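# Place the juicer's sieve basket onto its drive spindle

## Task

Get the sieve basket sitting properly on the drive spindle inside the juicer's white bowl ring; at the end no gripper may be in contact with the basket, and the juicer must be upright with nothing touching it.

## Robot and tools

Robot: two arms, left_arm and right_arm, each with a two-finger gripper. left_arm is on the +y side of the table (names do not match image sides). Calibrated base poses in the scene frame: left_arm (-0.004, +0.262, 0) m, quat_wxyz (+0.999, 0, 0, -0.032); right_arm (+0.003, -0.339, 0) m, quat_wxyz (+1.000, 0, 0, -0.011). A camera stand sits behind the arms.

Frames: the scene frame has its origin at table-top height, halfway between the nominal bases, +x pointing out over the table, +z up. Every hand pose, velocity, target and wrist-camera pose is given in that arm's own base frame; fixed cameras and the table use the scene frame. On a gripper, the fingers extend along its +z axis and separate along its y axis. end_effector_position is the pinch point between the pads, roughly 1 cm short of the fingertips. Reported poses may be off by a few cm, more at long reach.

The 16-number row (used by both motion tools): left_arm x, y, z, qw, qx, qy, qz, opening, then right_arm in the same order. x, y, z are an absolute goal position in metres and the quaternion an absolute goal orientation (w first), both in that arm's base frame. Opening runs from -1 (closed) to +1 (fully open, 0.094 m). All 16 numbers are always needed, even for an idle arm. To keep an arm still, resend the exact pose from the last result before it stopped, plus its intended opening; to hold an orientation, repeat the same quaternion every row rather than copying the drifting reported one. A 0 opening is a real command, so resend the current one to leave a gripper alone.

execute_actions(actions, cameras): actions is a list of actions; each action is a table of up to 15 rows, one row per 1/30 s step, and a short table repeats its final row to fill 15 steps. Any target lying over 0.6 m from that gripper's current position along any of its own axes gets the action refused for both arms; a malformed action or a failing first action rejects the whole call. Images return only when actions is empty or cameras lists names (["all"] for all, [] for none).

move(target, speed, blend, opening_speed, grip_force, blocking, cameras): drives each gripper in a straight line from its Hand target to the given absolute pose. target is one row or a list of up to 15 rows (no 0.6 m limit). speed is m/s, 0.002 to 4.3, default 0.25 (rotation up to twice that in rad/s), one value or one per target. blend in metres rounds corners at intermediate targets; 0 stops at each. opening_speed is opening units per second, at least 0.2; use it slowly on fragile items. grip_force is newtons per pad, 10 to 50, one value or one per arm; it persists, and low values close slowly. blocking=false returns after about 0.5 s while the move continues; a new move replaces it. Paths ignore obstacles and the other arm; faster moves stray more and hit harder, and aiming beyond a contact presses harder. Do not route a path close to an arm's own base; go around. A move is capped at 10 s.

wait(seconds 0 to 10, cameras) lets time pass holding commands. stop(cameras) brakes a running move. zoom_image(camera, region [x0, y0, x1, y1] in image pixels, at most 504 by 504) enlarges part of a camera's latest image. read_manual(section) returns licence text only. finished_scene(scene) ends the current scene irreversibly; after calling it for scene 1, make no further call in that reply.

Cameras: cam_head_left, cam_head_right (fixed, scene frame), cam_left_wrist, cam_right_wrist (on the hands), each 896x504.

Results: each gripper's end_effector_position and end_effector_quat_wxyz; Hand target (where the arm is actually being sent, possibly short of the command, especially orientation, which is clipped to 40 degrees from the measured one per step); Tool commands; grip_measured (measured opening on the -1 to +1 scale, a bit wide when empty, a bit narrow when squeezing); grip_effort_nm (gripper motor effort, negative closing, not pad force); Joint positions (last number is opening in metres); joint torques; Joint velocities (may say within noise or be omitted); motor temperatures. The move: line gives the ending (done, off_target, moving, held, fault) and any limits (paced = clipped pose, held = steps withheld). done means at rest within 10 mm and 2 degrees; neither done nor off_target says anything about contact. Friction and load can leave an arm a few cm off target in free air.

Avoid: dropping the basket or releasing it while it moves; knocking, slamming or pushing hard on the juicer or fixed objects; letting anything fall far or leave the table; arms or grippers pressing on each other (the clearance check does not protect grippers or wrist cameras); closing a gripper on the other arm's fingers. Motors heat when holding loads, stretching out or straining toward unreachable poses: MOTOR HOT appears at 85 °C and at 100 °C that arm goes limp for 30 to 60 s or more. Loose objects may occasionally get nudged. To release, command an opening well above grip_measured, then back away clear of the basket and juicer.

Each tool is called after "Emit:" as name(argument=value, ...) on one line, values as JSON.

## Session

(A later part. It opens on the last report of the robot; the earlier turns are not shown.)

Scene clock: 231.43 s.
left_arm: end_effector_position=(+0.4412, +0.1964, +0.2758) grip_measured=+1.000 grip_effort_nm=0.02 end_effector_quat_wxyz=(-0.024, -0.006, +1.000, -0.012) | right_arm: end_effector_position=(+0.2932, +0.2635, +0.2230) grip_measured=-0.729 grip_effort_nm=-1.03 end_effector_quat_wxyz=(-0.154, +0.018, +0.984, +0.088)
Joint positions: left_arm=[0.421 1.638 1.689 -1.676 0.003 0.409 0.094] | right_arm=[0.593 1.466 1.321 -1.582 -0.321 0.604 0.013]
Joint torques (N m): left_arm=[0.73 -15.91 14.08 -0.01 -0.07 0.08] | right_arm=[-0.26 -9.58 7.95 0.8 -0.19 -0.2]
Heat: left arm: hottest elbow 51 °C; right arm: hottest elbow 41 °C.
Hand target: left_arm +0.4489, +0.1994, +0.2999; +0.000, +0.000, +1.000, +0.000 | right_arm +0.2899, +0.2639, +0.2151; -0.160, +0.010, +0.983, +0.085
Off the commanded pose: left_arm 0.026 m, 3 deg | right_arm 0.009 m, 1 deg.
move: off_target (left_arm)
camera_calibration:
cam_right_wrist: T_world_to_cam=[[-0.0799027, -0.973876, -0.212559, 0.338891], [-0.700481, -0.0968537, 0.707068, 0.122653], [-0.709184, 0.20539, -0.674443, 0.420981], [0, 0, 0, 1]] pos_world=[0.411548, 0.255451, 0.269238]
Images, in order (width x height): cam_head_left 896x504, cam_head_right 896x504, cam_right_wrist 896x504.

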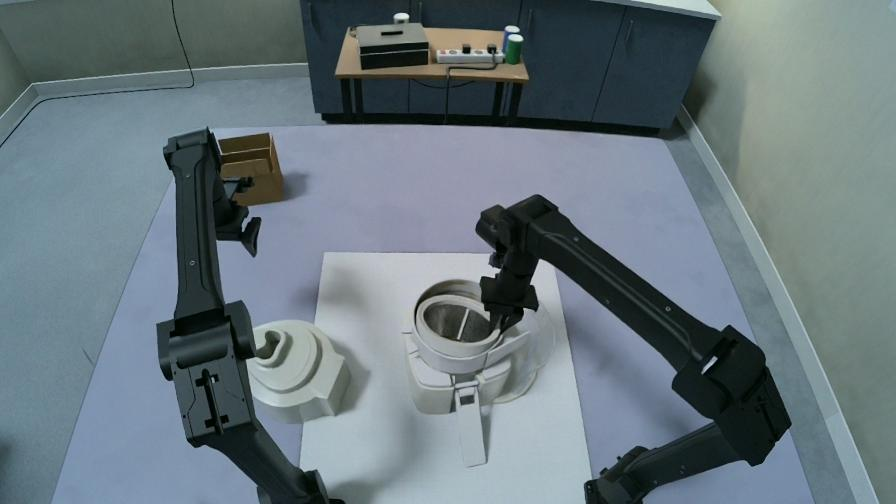

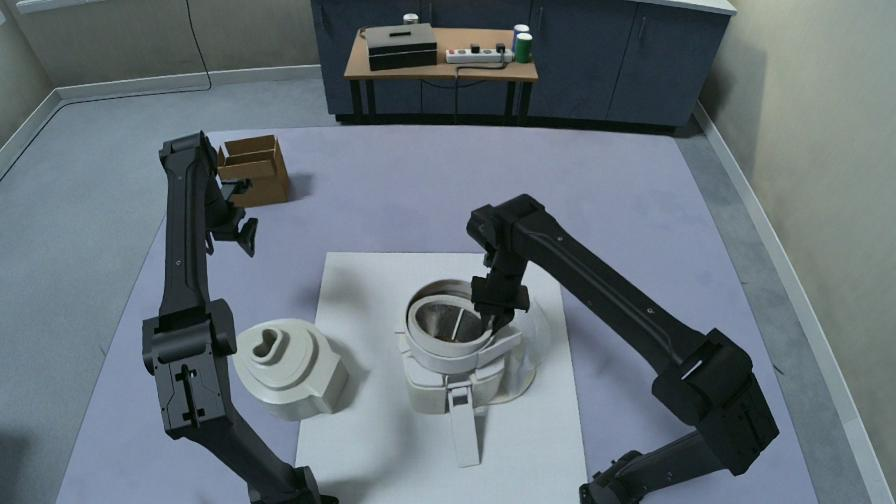

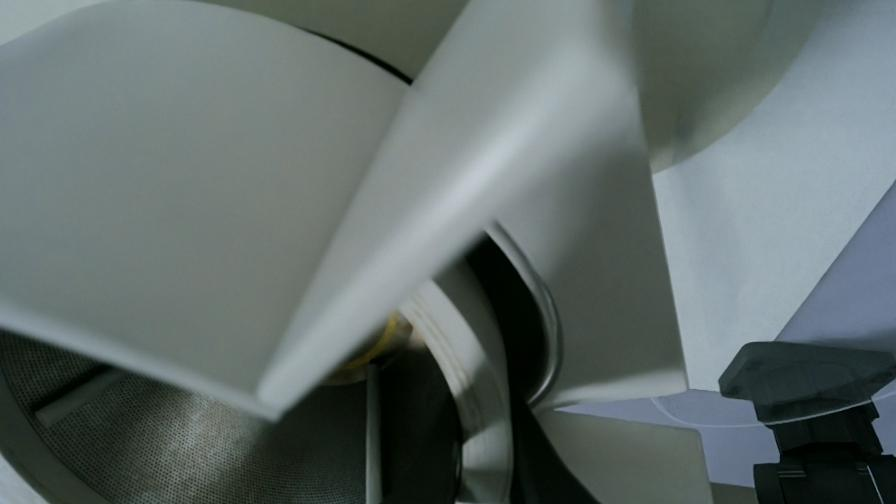

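Emit:
move(target=[[0.45,0.2,0.3,0,0,1,0,1,0.293,0.264,0.245,-0.16,0.01,0.985,0.085,-1],[0.45,0.2,0.3,0,0,1,0,1,0.298,0.264,0.245,0.026,0.01,0.996,0.085,-1]], speed=0.1, cameras=["cam_head_left","cam_head_right","cam_right_wrist"])

Emit:
zoom_image(camera="cam_head_left", region=[380, 240, 540, 400])

Emit:
zoom_image(camera="cam_head_right", region=[380, 240, 540, 400])

Scene clock: 244.07 s.
left_arm: end_effector_position=(+0.4412, +0.1964, +0.2758) grip_measured=+1.000 grip_effort_nm=0.02 end_effector_quat_wxyz=(-0.024, -0.006, +1.000, -0.012) | right_arm: end_effector_position=(+0.3007, +0.2599, +0.2379) grip_measured=-0.730 grip_effort_nm=-1.03 end_effector_quat_wxyz=(+0.013, +0.011, +0.997, +0.073)
Joint positions: left_arm=[0.421 1.638 1.689 -1.676 0.003 0.409 0.094] | right_arm=[0.671 1.307 1.227 -1.379 -0.097 0.698 0.013]
Joint torques (N m): left_arm=[1.26 -15.21 14.02 0.1 -0.05 0.04] | right_arm=[0.62 -10.11 9.43 1.61 -0.02 0.11]
Heat: left arm: hottest elbow 51 °C; right arm: hottest elbow 40 °C.
Hand target: left_arm +0.4489, +0.1994, +0.2999; +0.000, +0.000, +1.000, +0.000 | right_arm +0.2980, +0.2639, +0.2450; +0.026, +0.010, +0.996, +0.085
Off the commanded pose: left_arm 0.026 m, 3 deg | right_arm 0.009 m, 2 deg.
move: off_target (left_arm)
camera_calibration:
cam_right_wrist: T_world_to_cam=[[-0.0217627, -0.980696, -0.194322, 0.31902], [-0.894781, -0.0675979, 0.441359, 0.231056], [-0.445975, 0.183481, -0.876037, 0.411473], [0, 0, 0, 1]] pos_world=[0.397194, 0.252983, 0.32048]
Images, in order (width x height): cam_head_left 896x504, cam_head_right 896x504, cam_right_wrist 896x504.

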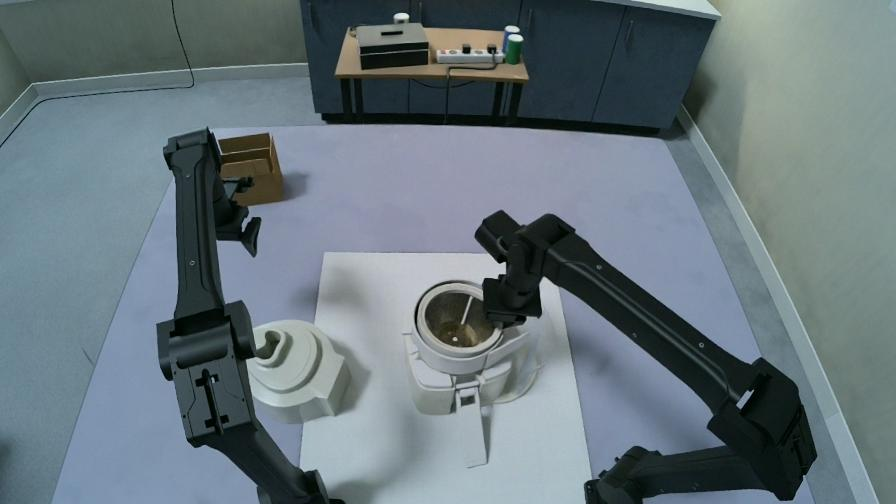

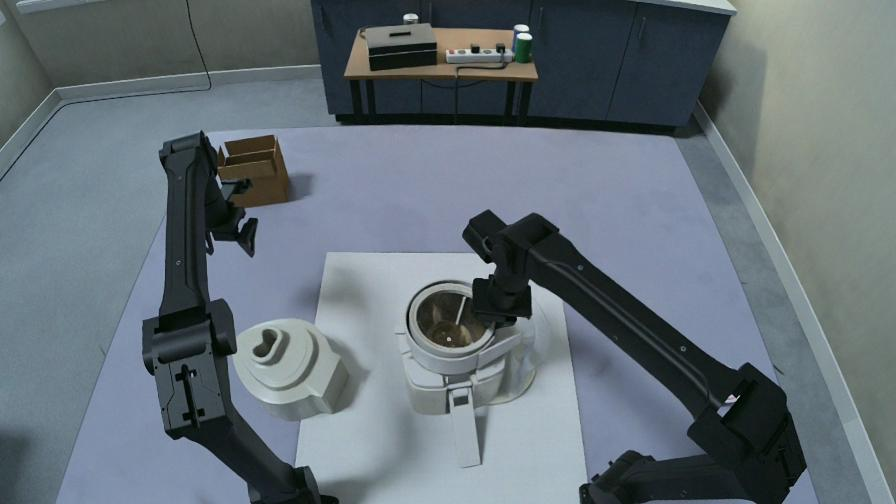

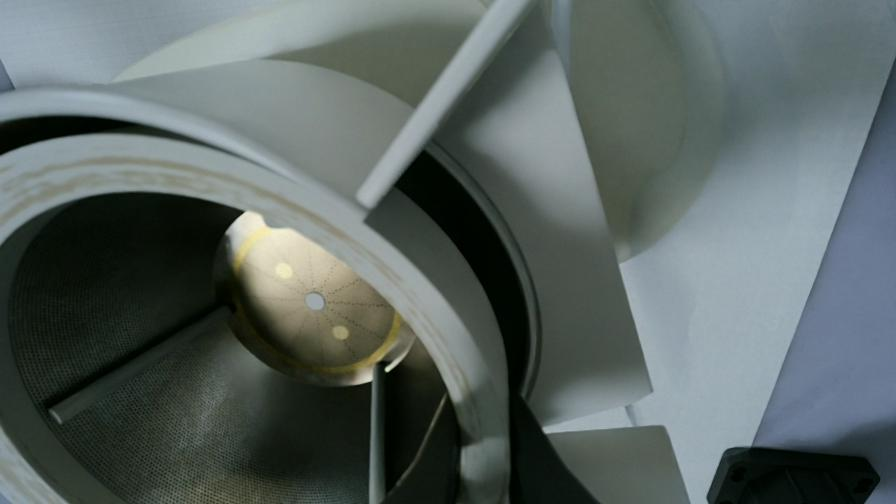

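Scaled by 3.150 from the camera's 896x504 image, which has a finer 1280x720 frame.

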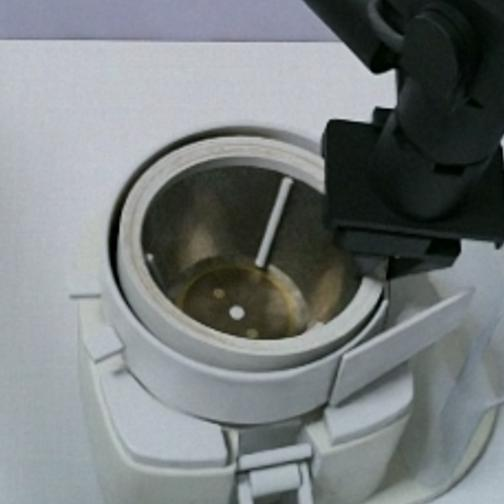

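Scaled by 3.150 from the camera's 896x504 image, which has a finer 1280x720 frame.

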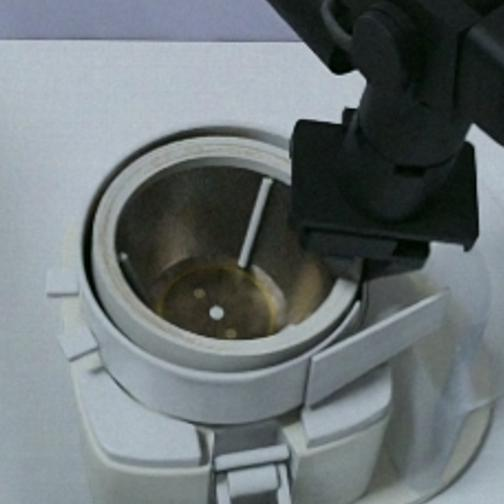

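Emit:
move(target=[0.45,0.2,0.3,0,0,1,0,1,0.298,0.268,0.215,0.026,0.01,0.996,0.085,-1], speed=0.05, cameras=["cam_head_left","cam_head_right","cam_right_wrist"])

Emit:
zoom_image(camera="cam_head_left", region=[380, 240, 540, 400])

Emit:
zoom_image(camera="cam_head_right", region=[380, 240, 540, 400])

Scene clock: 258.13 s.
left_arm: end_effector_position=(+0.4412, +0.1964, +0.2758) grip_measured=+1.000 grip_effort_nm=0.02 end_effector_quat_wxyz=(-0.024, -0.006, +1.000, -0.012) | right_arm: end_effector_position=(+0.3010, +0.2640, +0.2241) grip_measured=-0.731 grip_effort_nm=-1.03 end_effector_quat_wxyz=(+0.027, +0.009, +0.996, +0.085)
Joint positions: left_arm=[0.421 1.638 1.689 -1.676 0.003 0.409 0.094] | right_arm=[0.679 1.294 1.177 -1.303 -0.097 0.704 0.013]
Joint torques (N m): left_arm=[1.79 -15.5 14.09 0.12 -0.04 0.07] | right_arm=[0.32 -8.59 8.2 1.83 0.05 0.09]
Heat: left arm: hottest elbow 52 °C; right arm: hottest elbow 40 °C.
Hand target: left_arm +0.4489, +0.1994, +0.2999; +0.000, +0.000, +1.000, +0.000 | right_arm +0.2979, +0.2678, +0.2151; +0.026, +0.010, +0.996, +0.085
Off the commanded pose: left_arm 0.026 m, 3 deg | right_arm 0.010 m, 0 deg.
move: off_target (left_arm)
camera_calibration:
cam_right_wrist: T_world_to_cam=[[-0.0139638, -0.975878, -0.217868, 0.322084], [-0.906741, -0.0794816, 0.41413, 0.250508], [-0.421457, 0.203333, -0.883759, 0.387936], [0, 0, 0, 1]] pos_world=[0.395141, 0.255345, 0.309271]
Images, in order (width x height): cam_head_left 896x504, cam_head_right 896x504, cam_right_wrist 896x504.

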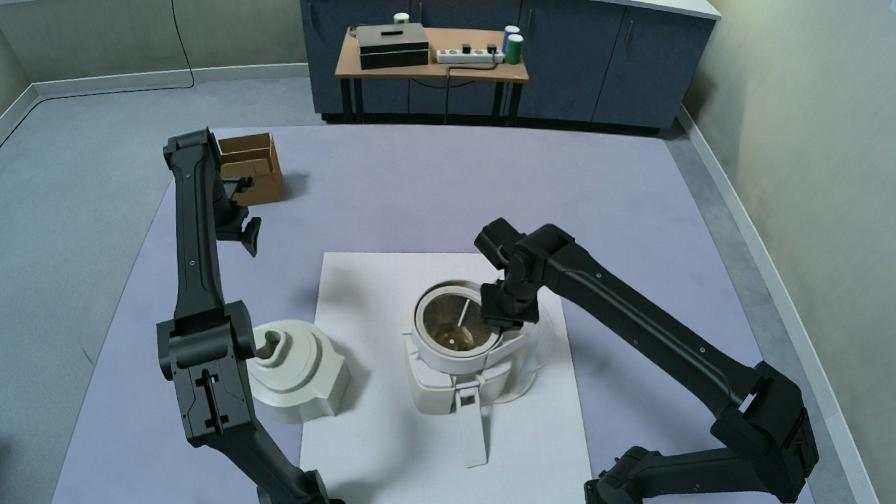

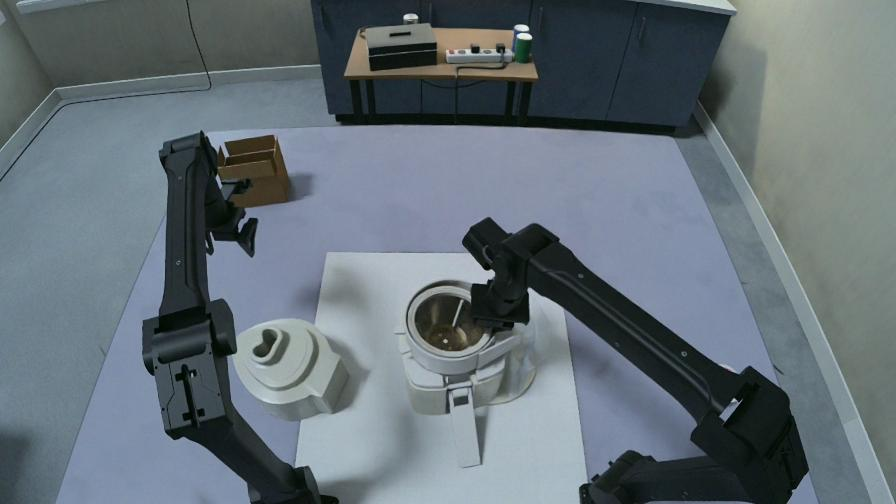

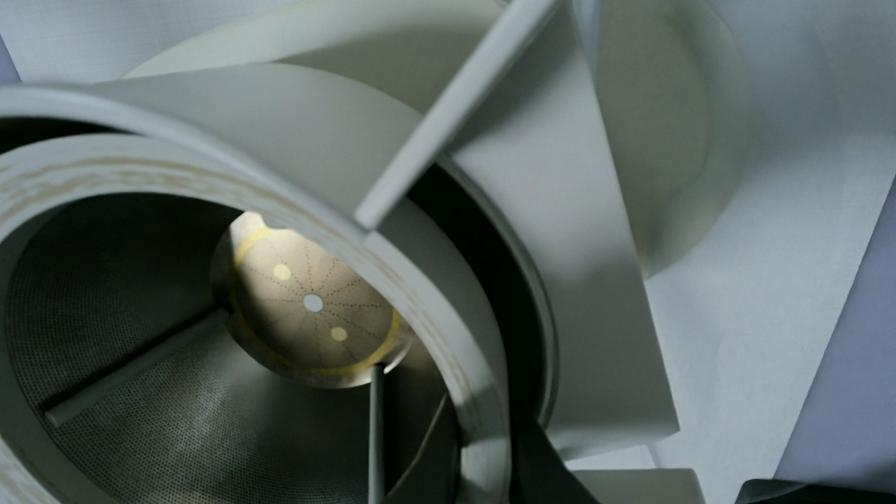

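Scaled by 3.150 from the camera's 896x504 image, which has a finer 1280x720 frame.

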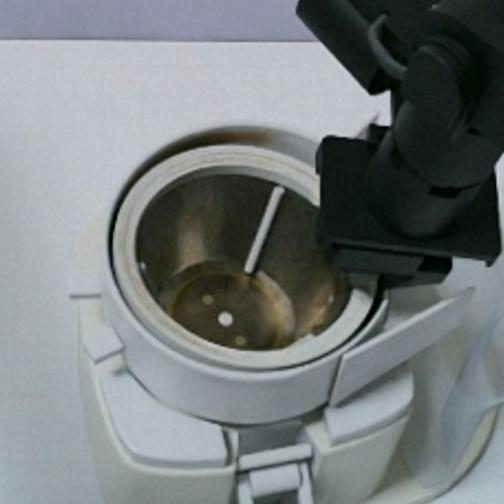

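Scaled by 3.150 from the camera's 896x504 image, which has a finer 1280x720 frame.

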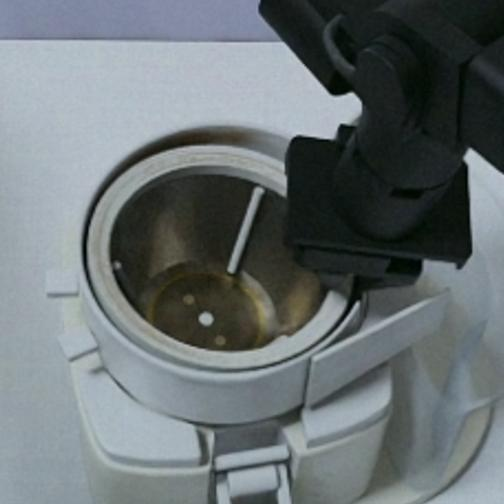

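Emit:
move(target=[0.45,0.2,0.3,0,0,1,0,1,0.299,0.259,0.195,0.026,0.01,0.996,0.075,-1], speed=0.05, cameras=["cam_head_left","cam_right_wrist"])

Emit:
zoom_image(camera="cam_head_left", region=[380, 240, 540, 400])

Scene clock: 263.60 s.
left_arm: end_effector_position=(+0.4412, +0.1964, +0.2758) grip_measured=+1.000 grip_effort_nm=0.02 end_effector_quat_wxyz=(-0.024, -0.006, +1.000, -0.012) | right_arm: end_effector_position=(+0.2995, +0.2623, +0.2211) grip_measured=-0.731 grip_effort_nm=-1.03 end_effector_quat_wxyz=(+0.039, +0.008, +0.995, +0.094)
Joint positions: left_arm=[0.421 1.638 1.689 -1.676 0.003 0.409 0.094] | right_arm=[0.679 1.271 1.145 -1.265 -0.095 0.704 0.013]
Joint torques (N m): left_arm=[1.38 -15.03 14.06 0.06 -0.06 0.07] | right_arm=[-1.08 -6.3 6.76 1.88 0.49 -0.08]
Heat: left arm: hottest elbow 52 °C; right arm: hottest elbow 40 °C.
Hand target: left_arm +0.4489, +0.1994, +0.2999; +0.000, +0.000, +1.000, +0.000 | right_arm +0.2981, +0.2584, +0.1960; +0.026, +0.010, +0.997, +0.075
Off the commanded pose: left_arm 0.026 m, 3 deg | right_arm 0.026 m, 3 deg.
move: off_target (left_arm, right_arm)
camera_calibration:
cam_right_wrist: T_world_to_cam=[[-0.00884177, -0.972042, -0.234639, 0.320974], [-0.916654, -0.0858861, 0.390344, 0.260263], [-0.399583, 0.218534, -0.890268, 0.375864], [0, 0, 0, 1]] pos_world=[0.391598, 0.252214, 0.308341]
Images, in order (width x height): cam_head_left 896x504, cam_right_wrist 896x504.

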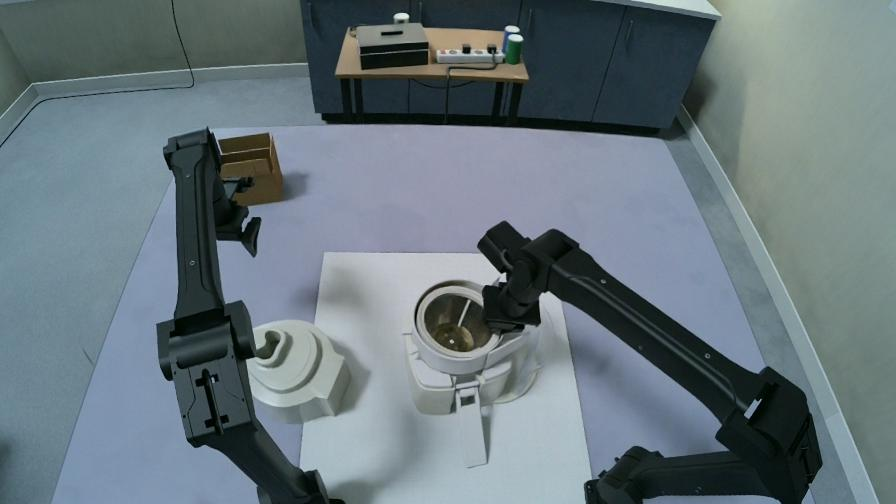

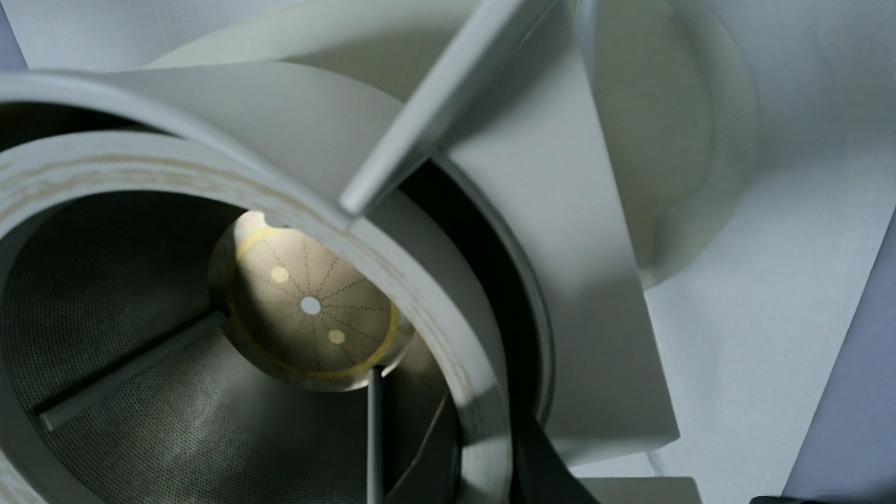

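Scaled by 3.150 from the camera's 896x504 image, which has a finer 1280x720 frame.

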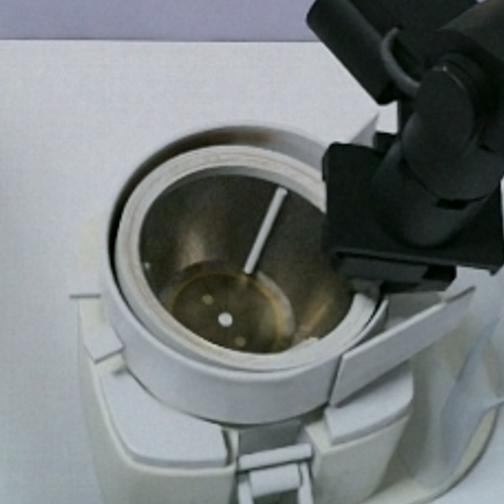

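Emit:
move(target=[[0.45,0.2,0.3,0,0,1,0,1,0.3,0.26,0.245,0.026,0.01,0.997,0.065,-1],[0.45,0.2,0.3,0,0,1,0,1,0.303,0.259,0.205,0.026,0.01,0.998,0.055,-1]], speed=0.06, cameras=["cam_head_left"])

Emit:
zoom_image(camera="cam_head_left", region=[380, 240, 540, 400])

Scene clock: 274.27 s.
left_arm: end_effector_position=(+0.4412, +0.1964, +0.2758) grip_measured=+1.000 grip_effort_nm=0.02 end_effector_quat_wxyz=(-0.024, -0.006, +1.000, -0.012) | right_arm: end_effector_position=(+0.3040, +0.2574, +0.2242) grip_measured=-0.731 grip_effort_nm=-1.03 end_effector_quat_wxyz=(+0.037, +0.014, +0.997, +0.067)
Joint positions: left_arm=[0.421 1.638 1.689 -1.676 0.003 0.409 0.094] | right_arm=[0.68 1.294 1.178 -1.313 -0.055 0.712 0.013]
Joint torques (N m): left_arm=[1.44 -15.68 14.06 -0.03 -0.05 0.02] | right_arm=[0.09 -6.07 7.82 1.74 0.19 -0.08]
Motor temperatures (°C): left_arm=[25 38 52 26 24 26 27] | right_arm=[27 32 38 23 26 25 28]
Heat: left arm: hottest elbow 52 °C; right arm: hottest elbow 38 °C.
Hand target: left_arm +0.4489, +0.1994, +0.2999; +0.000, +0.000, +1.000, +0.000 | right_arm +0.3025, +0.2586, +0.2054; +0.026, +0.010, +0.998, +0.055
Off the commanded pose: left_arm 0.026 m, 3 deg | right_arm 0.019 m, 2 deg.
move: off_target (left_arm, right_arm)
Images, in order (width x height): cam_head_left 896x504.

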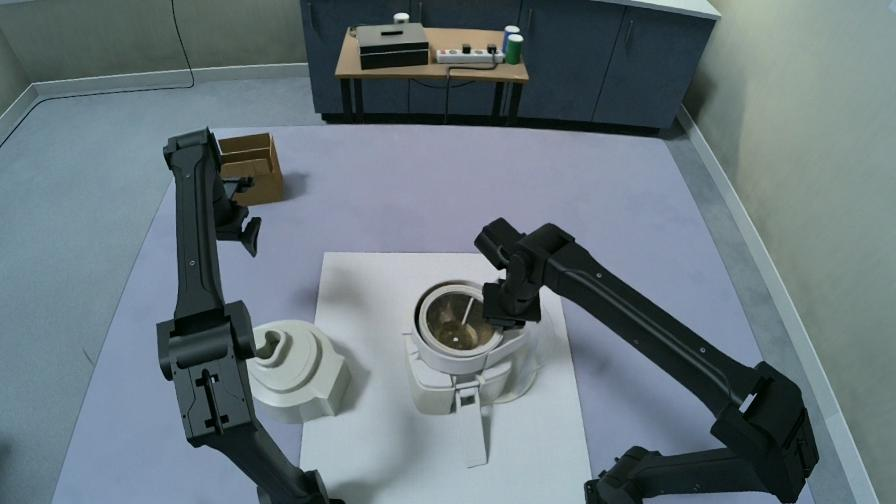

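Scaled by 3.150 from the camera's 896x504 image, which has a finer 1280x720 frame.

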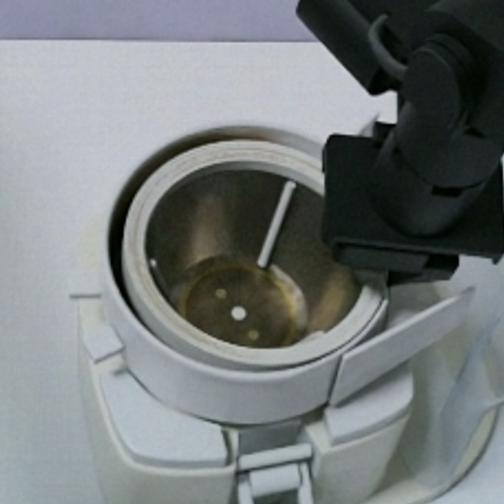

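Emit:
move(target=[[0.45,0.2,0.3,0,0,1,0,1,0.3,0.262,0.23,0.026,0.01,0.998,0.05,-1],[0.45,0.2,0.3,0,0,1,0,1,0.299,0.261,0.205,0.026,0.01,0.998,0.045,-1],[0.45,0.2,0.3,0,0,1,0,1,0.317,0.264,0.205,0.026,-0.12,0.992,0.045,-1]], speed=0.04, cameras=["cam_head_left"])

Emit:
zoom_image(camera="cam_head_left", region=[380, 240, 540, 400])

Scene clock: 287.87 s.
left_arm: end_effector_position=(+0.4412, +0.1964, +0.2758) grip_measured=+1.000 grip_effort_nm=0.02 end_effector_quat_wxyz=(-0.024, -0.006, +1.000, -0.012) | right_arm: end_effector_position=(+0.3140, +0.2575, +0.2161) grip_measured=-0.731 grip_effort_nm=-1.03 end_effector_quat_wxyz=(+0.044, -0.102, +0.992, +0.051)
Joint positions: left_arm=[0.421 1.638 1.689 -1.676 0.003 0.409 0.094] | right_arm=[0.671 1.326 1.188 -1.304 -0.039 0.469 0.013]
Joint torques (N m): left_arm=[1.38 -15.38 14.09 0.1 -0.04 0.1] | right_arm=[-0.56 -5.25 10.8 0.69 -0.38 -0.44]
Heat: left arm: hottest elbow 52 °C; right arm: hottest elbow 38 °C.
Hand target: left_arm +0.4489, +0.1994, +0.2999; +0.000, +0.000, +1.000, +0.000 | right_arm +0.3167, +0.2637, +0.2050; +0.026, -0.120, +0.991, +0.045
Off the commanded pose: left_arm 0.026 m, 3 deg | right_arm 0.013 m, 3 deg.
move: off_target (left_arm, right_arm)
Images, in order (width x height): cam_head_left 896x504.

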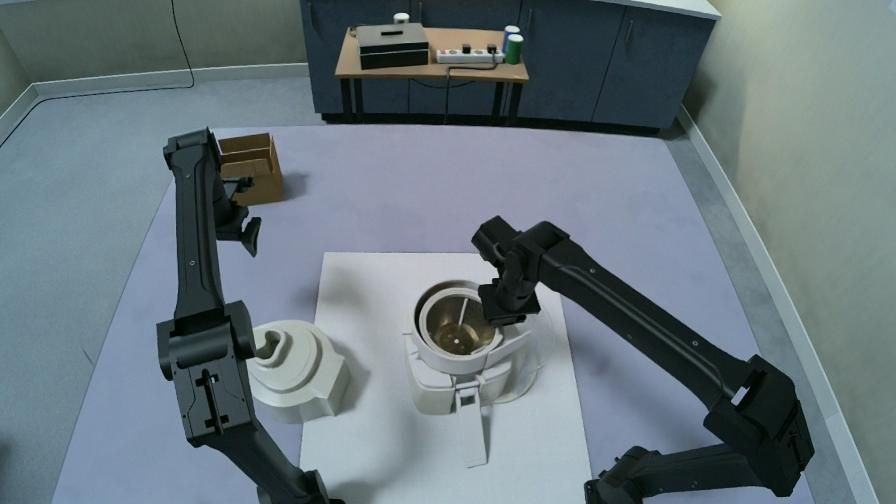

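Scaled by 3.150 from the camera's 896x504 image, which has a finer 1280x720 frame.

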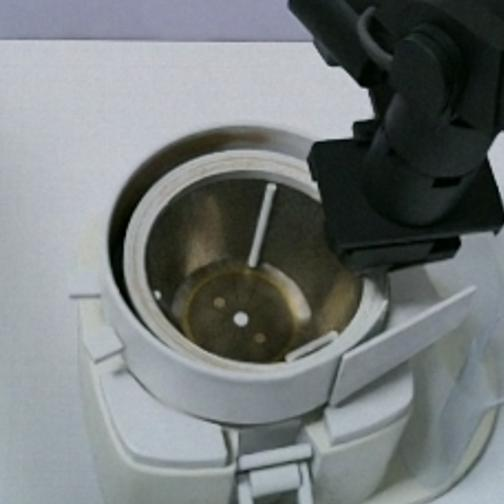

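Emit:
move(target=[[0.45,0.2,0.3,0,0,1,0,1,0.317,0.27,0.2,0.026,-0.12,0.992,0.045,-1],[0.45,0.2,0.3,0,0,1,0,1,0.322,0.272,0.19,0.026,-0.165,0.985,0.045,-1]], speed=0.04, cameras=["cam_head_left","cam_right_wrist"])

Emit:
zoom_image(camera="cam_head_left", region=[380, 240, 540, 400])

Scene clock: 294.57 s.
left_arm: end_effector_position=(+0.4412, +0.1964, +0.2758) grip_measured=+1.000 grip_effort_nm=0.02 end_effector_quat_wxyz=(-0.024, -0.006, +1.000, -0.012) | right_arm: end_effector_position=(+0.3201, +0.2604, +0.2158) grip_measured=-0.731 grip_effort_nm=-1.03 end_effector_quat_wxyz=(+0.054, -0.146, +0.986, +0.052)
Joint positions: left_arm=[0.421 1.638 1.689 -1.676 0.003 0.409 0.094] | right_arm=[0.668 1.332 1.192 -1.284 -0.037 0.377 0.013]
Joint torques (N m): left_arm=[2.02 -16.03 14.23 0.05 -0.05 0.05] | right_arm=[0.09 -4.48 9.73 1.28 -0.59 -0.27]
Heat: left arm: hottest elbow 52 °C; right arm: hottest elbow 39 °C.
Hand target: left_arm +0.4489, +0.1994, +0.2999; +0.000, +0.000, +1.000, +0.000 | right_arm +0.3206, +0.2707, +0.1905; +0.026, -0.165, +0.985, +0.045
Off the commanded pose: left_arm 0.026 m, 3 deg | right_arm 0.028 m, 4 deg.
move: off_target (left_arm, right_arm)
camera_calibration:
cam_right_wrist: T_world_to_cam=[[0.294621, -0.945885, -0.136015, 0.192725], [-0.876336, -0.324191, 0.356279, 0.337476], [-0.381094, 0.0142276, -0.924427, 0.434459], [0, 0, 0, 1]] pos_world=[0.404531, 0.285521, 0.307603]
Images, in order (width x height): cam_head_left 896x504, cam_right_wrist 896x504.

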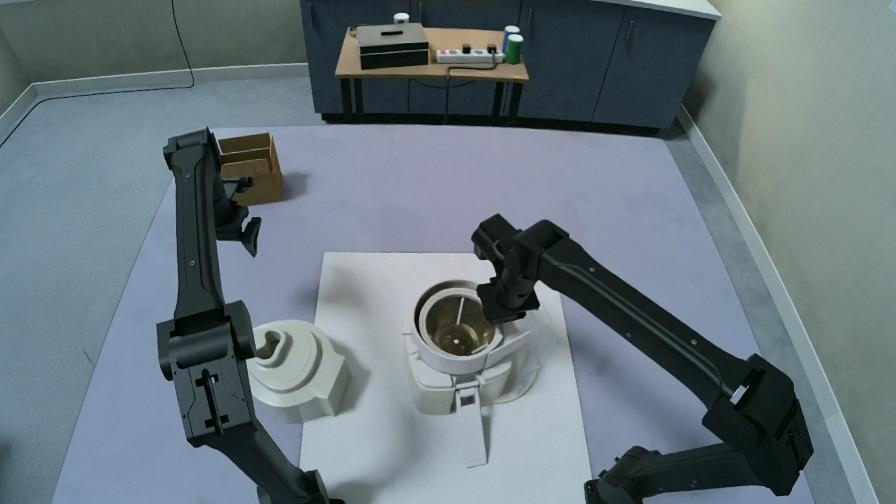

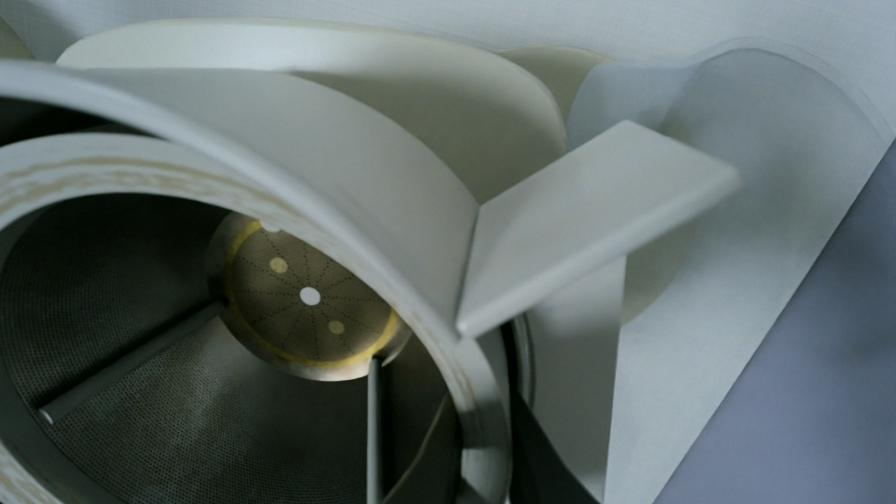

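Scaled by 3.150 from the camera's 896x504 image, which has a finer 1280x720 frame.

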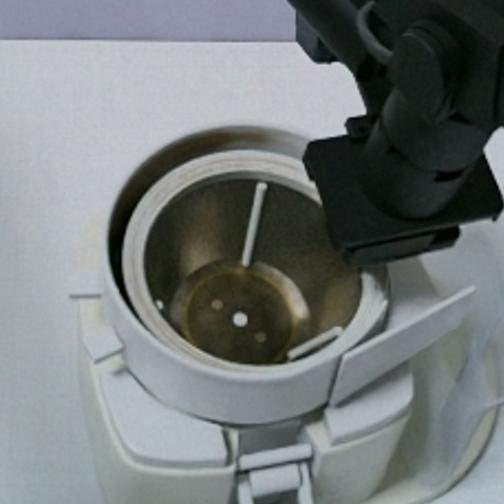

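Emit:
move(target=[[0.45,0.2,0.3,0,0,1,0,1,0.32,0.262,0.213,0.05,-0.15,0.986,0.045,-1],[0.45,0.2,0.3,0,0,1,0,1,0.32,0.262,0.213,0.05,-0.15,0.986,0.045,-0.5]], speed=0.04, opening_speed=0.5, cameras=["cam_head_left","cam_right_wrist"])

Emit:
zoom_image(camera="cam_head_left", region=[380, 240, 540, 400])

Scene clock: 307.23 s.
left_arm: end_effector_position=(+0.4412, +0.1964, +0.2758) grip_measured=+1.000 grip_effort_nm=0.02 end_effector_quat_wxyz=(-0.024, -0.006, +1.000, -0.012) | right_arm: end_effector_position=(+0.3207, +0.2593, +0.2169) grip_measured=-0.503 grip_effort_nm=0.09 end_effector_quat_wxyz=(+0.057, -0.146, +0.986, +0.050)
Joint positions: left_arm=[0.421 1.638 1.689 -1.676 0.003 0.409 0.094] | right_arm=[0.668 1.329 1.192 -1.284 -0.03 0.376 0.023]
Joint torques (N m): left_arm=[0.97 -15.15 13.93 0.08 -0.09 0.04] | right_arm=[0.15 -7.65 10.04 0.66 0.11 -0.04]
Heat: left arm: hottest elbow 53 °C; right arm: hottest elbow 38 °C.
Hand target: left_arm +0.4489, +0.1994, +0.2999; +0.000, +0.000, +1.000, +0.000 | right_arm +0.3199, +0.2619, +0.2129; +0.050, -0.150, +0.986, +0.045
Off the commanded pose: left_arm 0.026 m, 3 deg | right_arm 0.005 m, 1 deg.
move: off_target (left_arm)
camera_calibration:
cam_right_wrist: T_world_to_cam=[[0.294925, -0.946534, -0.13074, 0.190624], [-0.878895, -0.322409, 0.351561, 0.338628], [-0.374916, 0.0112221, -0.926991, 0.435092], [0, 0, 0, 1]] pos_world=[0.404522, 0.284726, 0.3092]
Images, in order (width x height): cam_head_left 896x504, cam_right_wrist 896x504.

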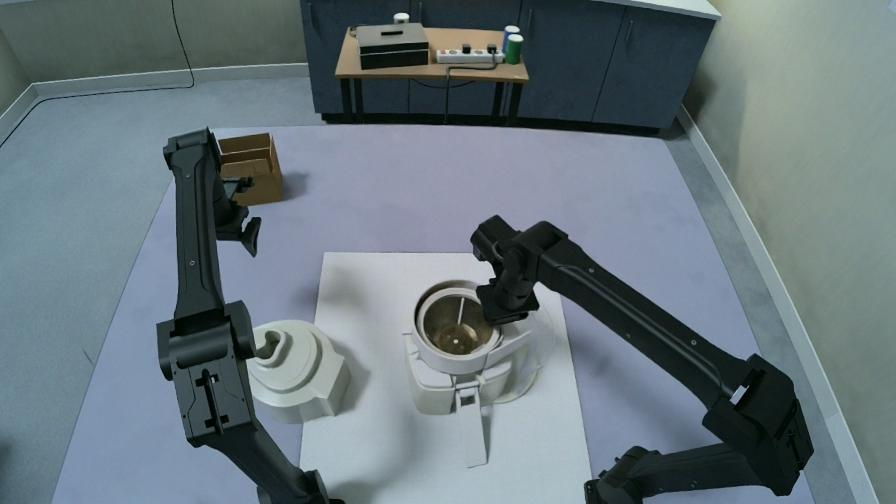

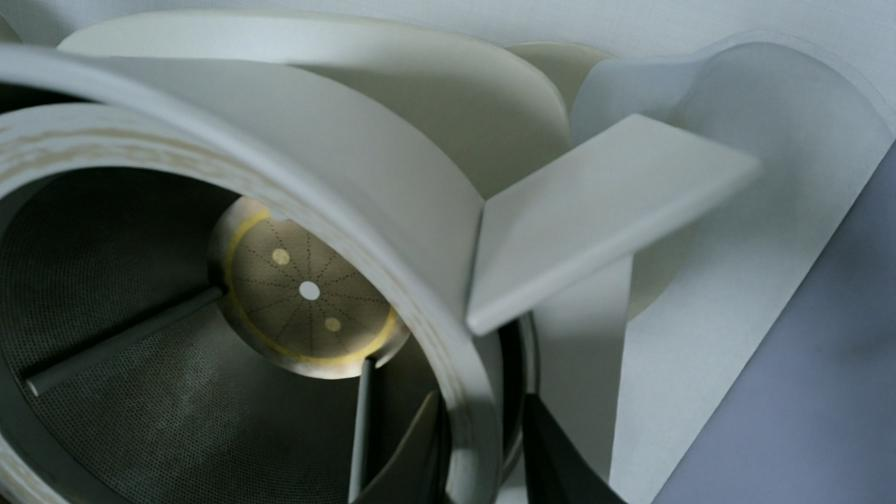

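Scaled by 3.150 from the camera's 896x504 image, which has a finer 1280x720 frame.

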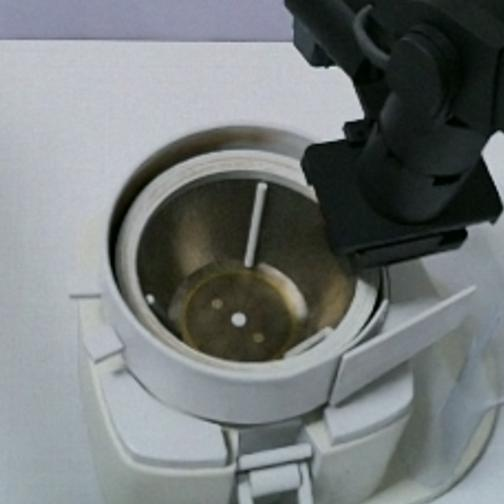

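Emit:
move(target=[[0.45,0.2,0.3,0,0,1,0,1,0.32,0.262,0.29,0.05,-0.15,0.986,0.045,-0.5],[0.45,0.2,0.3,0,0,1,0,1,0.38,0.16,0.33,0.0,-0.12,0.99,0.0,-0.5]], speed=0.1, cameras=["cam_head_left","cam_head_right","cam_right_wrist"])

Emit:
zoom_image(camera="cam_head_left", region=[400, 260, 520, 380])

Emit:
zoom_image(camera="cam_head_right", region=[390, 260, 510, 380])

Scene clock: 316.97 s.
left_arm: end_effector_position=(+0.4412, +0.1964, +0.2758) grip_measured=+1.000 grip_effort_nm=0.02 end_effector_quat_wxyz=(-0.024, -0.006, +1.000, -0.012) | right_arm: end_effector_position=(+0.3664, +0.1577, +0.3084) grip_measured=-0.501 grip_effort_nm=0.07 end_effector_quat_wxyz=(-0.008, -0.118, +0.993, -0.002)
Joint positions: left_arm=[0.421 1.638 1.689 -1.676 0.003 0.409 0.094] | right_arm=[0.407 1.398 1.505 -1.696 0 0.171 0.023]
Joint torques (N m): left_arm=[1.14 -15.33 14.11 -0.05 -0.07 0.09] | right_arm=[-1.2 -8.82 15.2 0.09 0.05 -0.22]
Heat: left arm: hottest elbow 53 °C; right arm: hottest elbow 39 °C.
Hand target: left_arm +0.4489, +0.1994, +0.2999; +0.000, +0.000, +1.000, +0.000 | right_arm +0.3790, +0.1595, +0.3293; +0.012, -0.120, +0.993, +0.003
Off the commanded pose: left_arm 0.026 m, 3 deg | right_arm 0.026 m, 1 deg.
joint sent to its limit (right arm) — joint 4 (wrist pitch), lower limit. The joint targets still meet the commanded pose.
move: off_target (left_arm, right_arm)
camera_calibration:
cam_right_wrist: T_world_to_cam=[[0.229457, -0.972228, -0.0460628, 0.0948721], [-0.84526, -0.222509, 0.485824, 0.24435], [-0.482581, -0.0725405, -0.872842, 0.574144], [0, 0, 0, 1]] pos_world=[0.461841, 0.188256, 0.386796]
Images, in order (width x height): cam_head_left 896x504, cam_head_right 896x504, cam_right_wrist 896x504.

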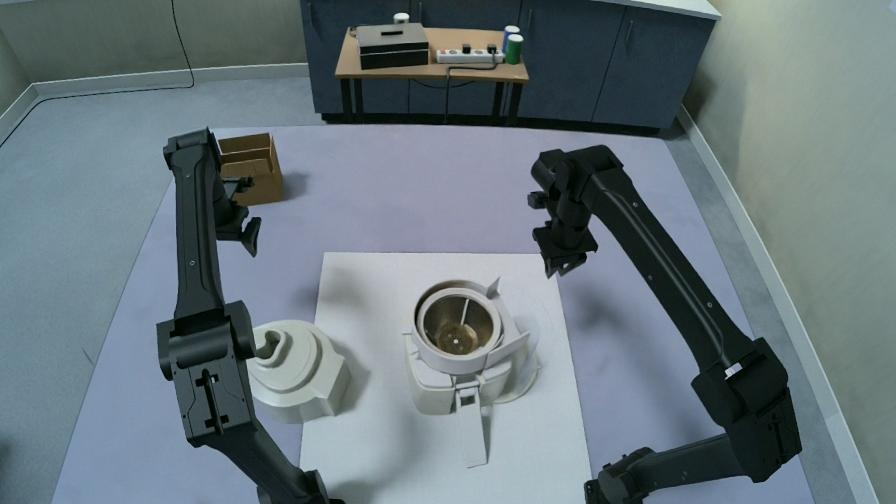

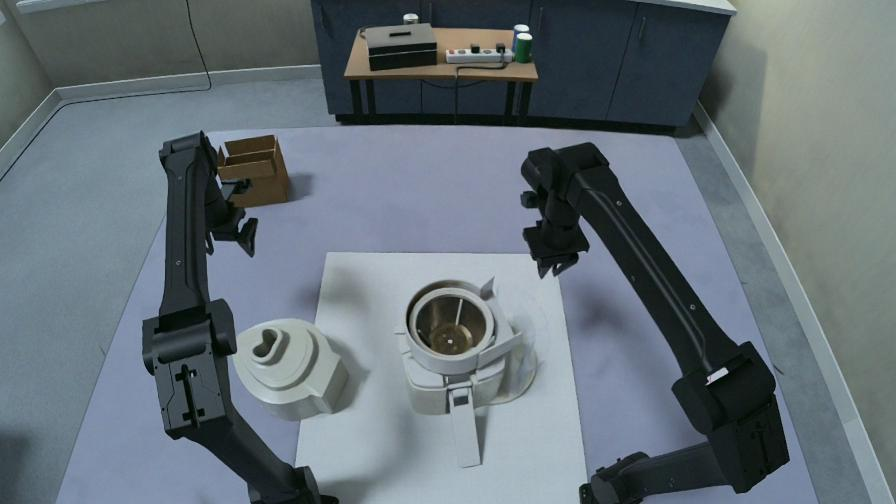

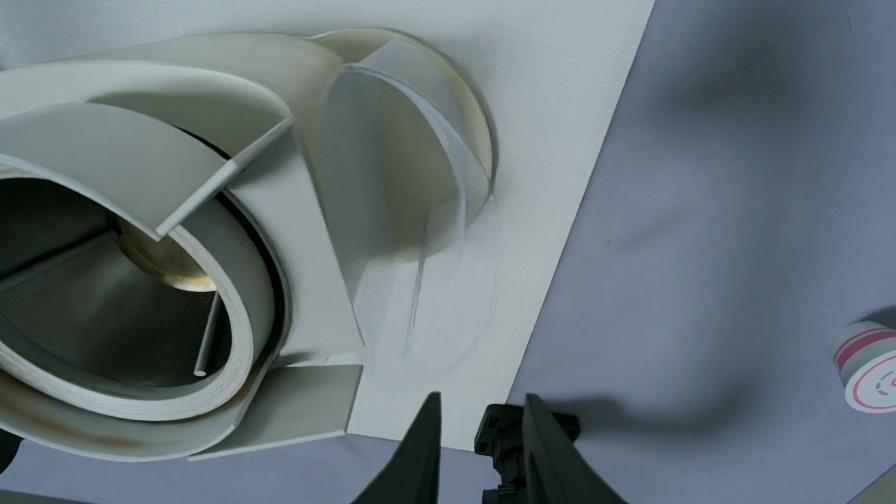

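Scaled by 4.200 from the camera's 896x504 image, which has a finer 1280x720 frame.

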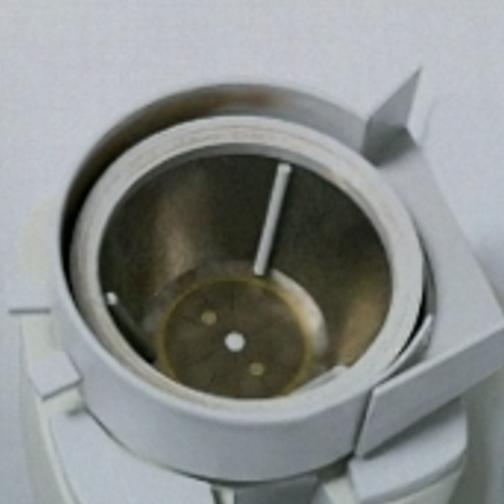

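Scaled by 4.200 from the camera's 896x504 image, which has a finer 1280x720 frame.

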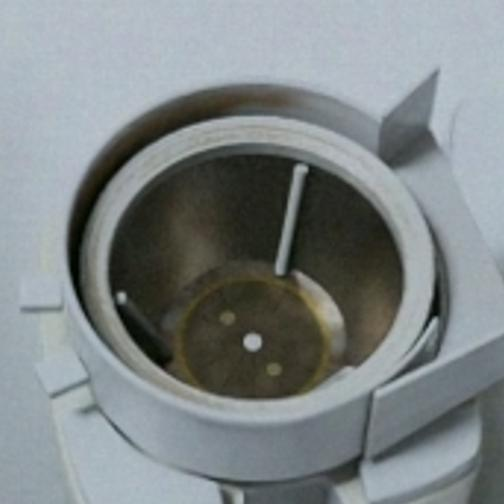

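Emit:
move(target=[[0.45,0.2,0.3,0,0,1,0,1,0.32,0.262,0.28,0.05,-0.15,0.986,0.045,-0.5],[0.45,0.2,0.3,0,0,1,0,1,0.32,0.262,0.214,0.05,-0.15,0.986,0.045,-0.5],[0.45,0.2,0.3,0,0,1,0,1,0.32,0.262,0.214,0.05,-0.15,0.986,0.045,-1]], speed=0.12, opening_speed=0.5)

Emit:
move(target=[0.45,0.2,0.3,0,0,1,0,1,0.306,0.260,0.204,0.05,-0.04,0.995,0.045,-1], speed=0.06, cameras=["cam_head_left"])

Emit:
zoom_image(camera="cam_head_left", region=[400, 260, 520, 380])

Scene clock: 338.90 s.
left_arm: end_effector_position=(+0.4412, +0.1964, +0.2758) grip_measured=+1.000 grip_effort_nm=0.02 end_effector_quat_wxyz=(-0.024, -0.006, +1.000, -0.012) | right_arm: end_effector_position=(+0.3225, +0.2605, +0.2196) grip_measured=-0.732 grip_effort_nm=-1.03 end_effector_quat_wxyz=(+0.052, -0.151, +0.986, +0.046)
Joint positions: left_arm=[0.421 1.638 1.689 -1.676 0.003 0.409 0.094] | right_arm=[0.668 1.342 1.212 -1.305 -0.029 0.367 0.013]
Joint torques (N m): left_arm=[2.43 -15.56 13.96 0.13 -0.06 0.04] | right_arm=[0.32 -8.23 8.68 1.42 0.11 0.01]
Heat: left arm: hottest elbow 53 °C; right arm: hottest elbow 40 °C.
Hand target: left_arm +0.4489, +0.1994, +0.2999; +0.000, +0.000, +1.000, +0.000 | right_arm +0.3200, +0.2620, +0.2141; +0.050, -0.150, +0.986, +0.045
Off the commanded pose: left_arm 0.026 m, 3 deg | right_arm 0.006 m, 0 deg.
move: off_target (left_arm)

Scene clock: 341.40 s.
left_arm: end_effector_position=(+0.4412, +0.1964, +0.2758) grip_measured=+1.000 grip_effort_nm=0.02 end_effector_quat_wxyz=(-0.024, -0.006, +1.000, -0.012) | right_arm: end_effector_position=(+0.3098, +0.2581, +0.2178) grip_measured=-0.733 grip_effort_nm=-1.03 end_effector_quat_wxyz=(+0.055, -0.042, +0.996, +0.052)
Joint positions: left_arm=[0.421 1.638 1.689 -1.676 0.003 0.409 0.094] | right_arm=[0.688 1.305 1.171 -1.288 -0.017 0.605 0.013]
Joint torques (N m): left_arm=[2.08 -15.5 13.96 -0.02 -0.05 0.05] | right_arm=[0.85 -7.53 7.69 1.84 0.31 0.06]
Heat: left arm: hottest elbow 53 °C; right arm: hottest elbow 40 °C.
Hand target: left_arm +0.4489, +0.1994, +0.2999; +0.000, +0.000, +1.000, +0.000 | right_arm +0.3058, +0.2598, +0.2043; +0.050, -0.040, +0.997, +0.045
Off the commanded pose: left_arm 0.026 m, 3 deg | right_arm 0.014 m, 1 deg.
move: off_target (left_arm, right_arm)
Images, in order (width x height): cam_head_left 896x504.

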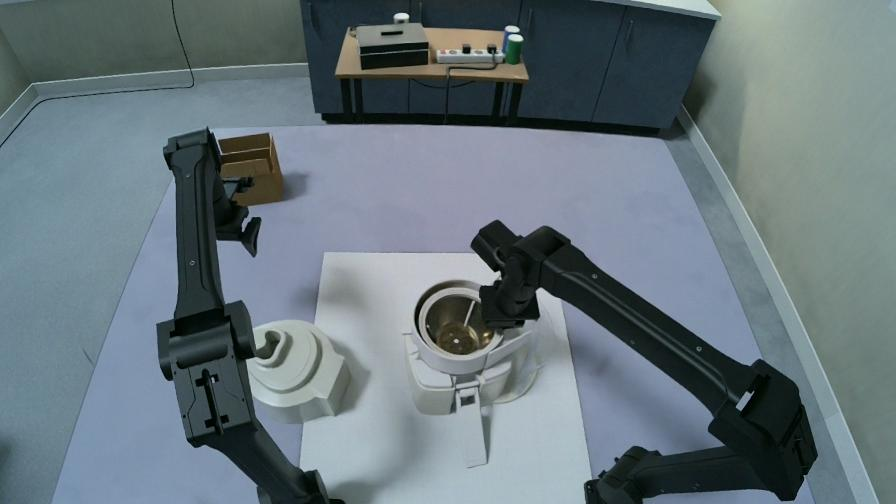

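Scaled by 4.200 from the camera's 896x504 image, which has a finer 1280x720 frame.

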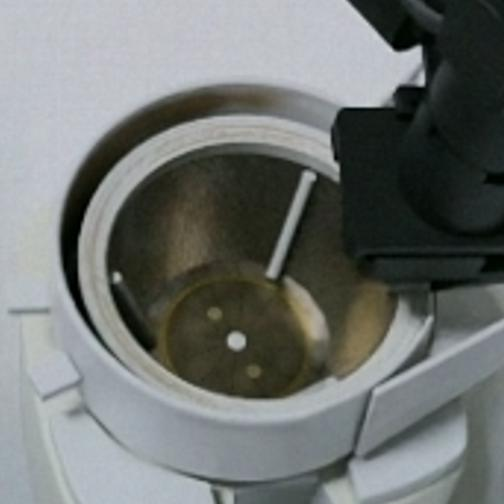

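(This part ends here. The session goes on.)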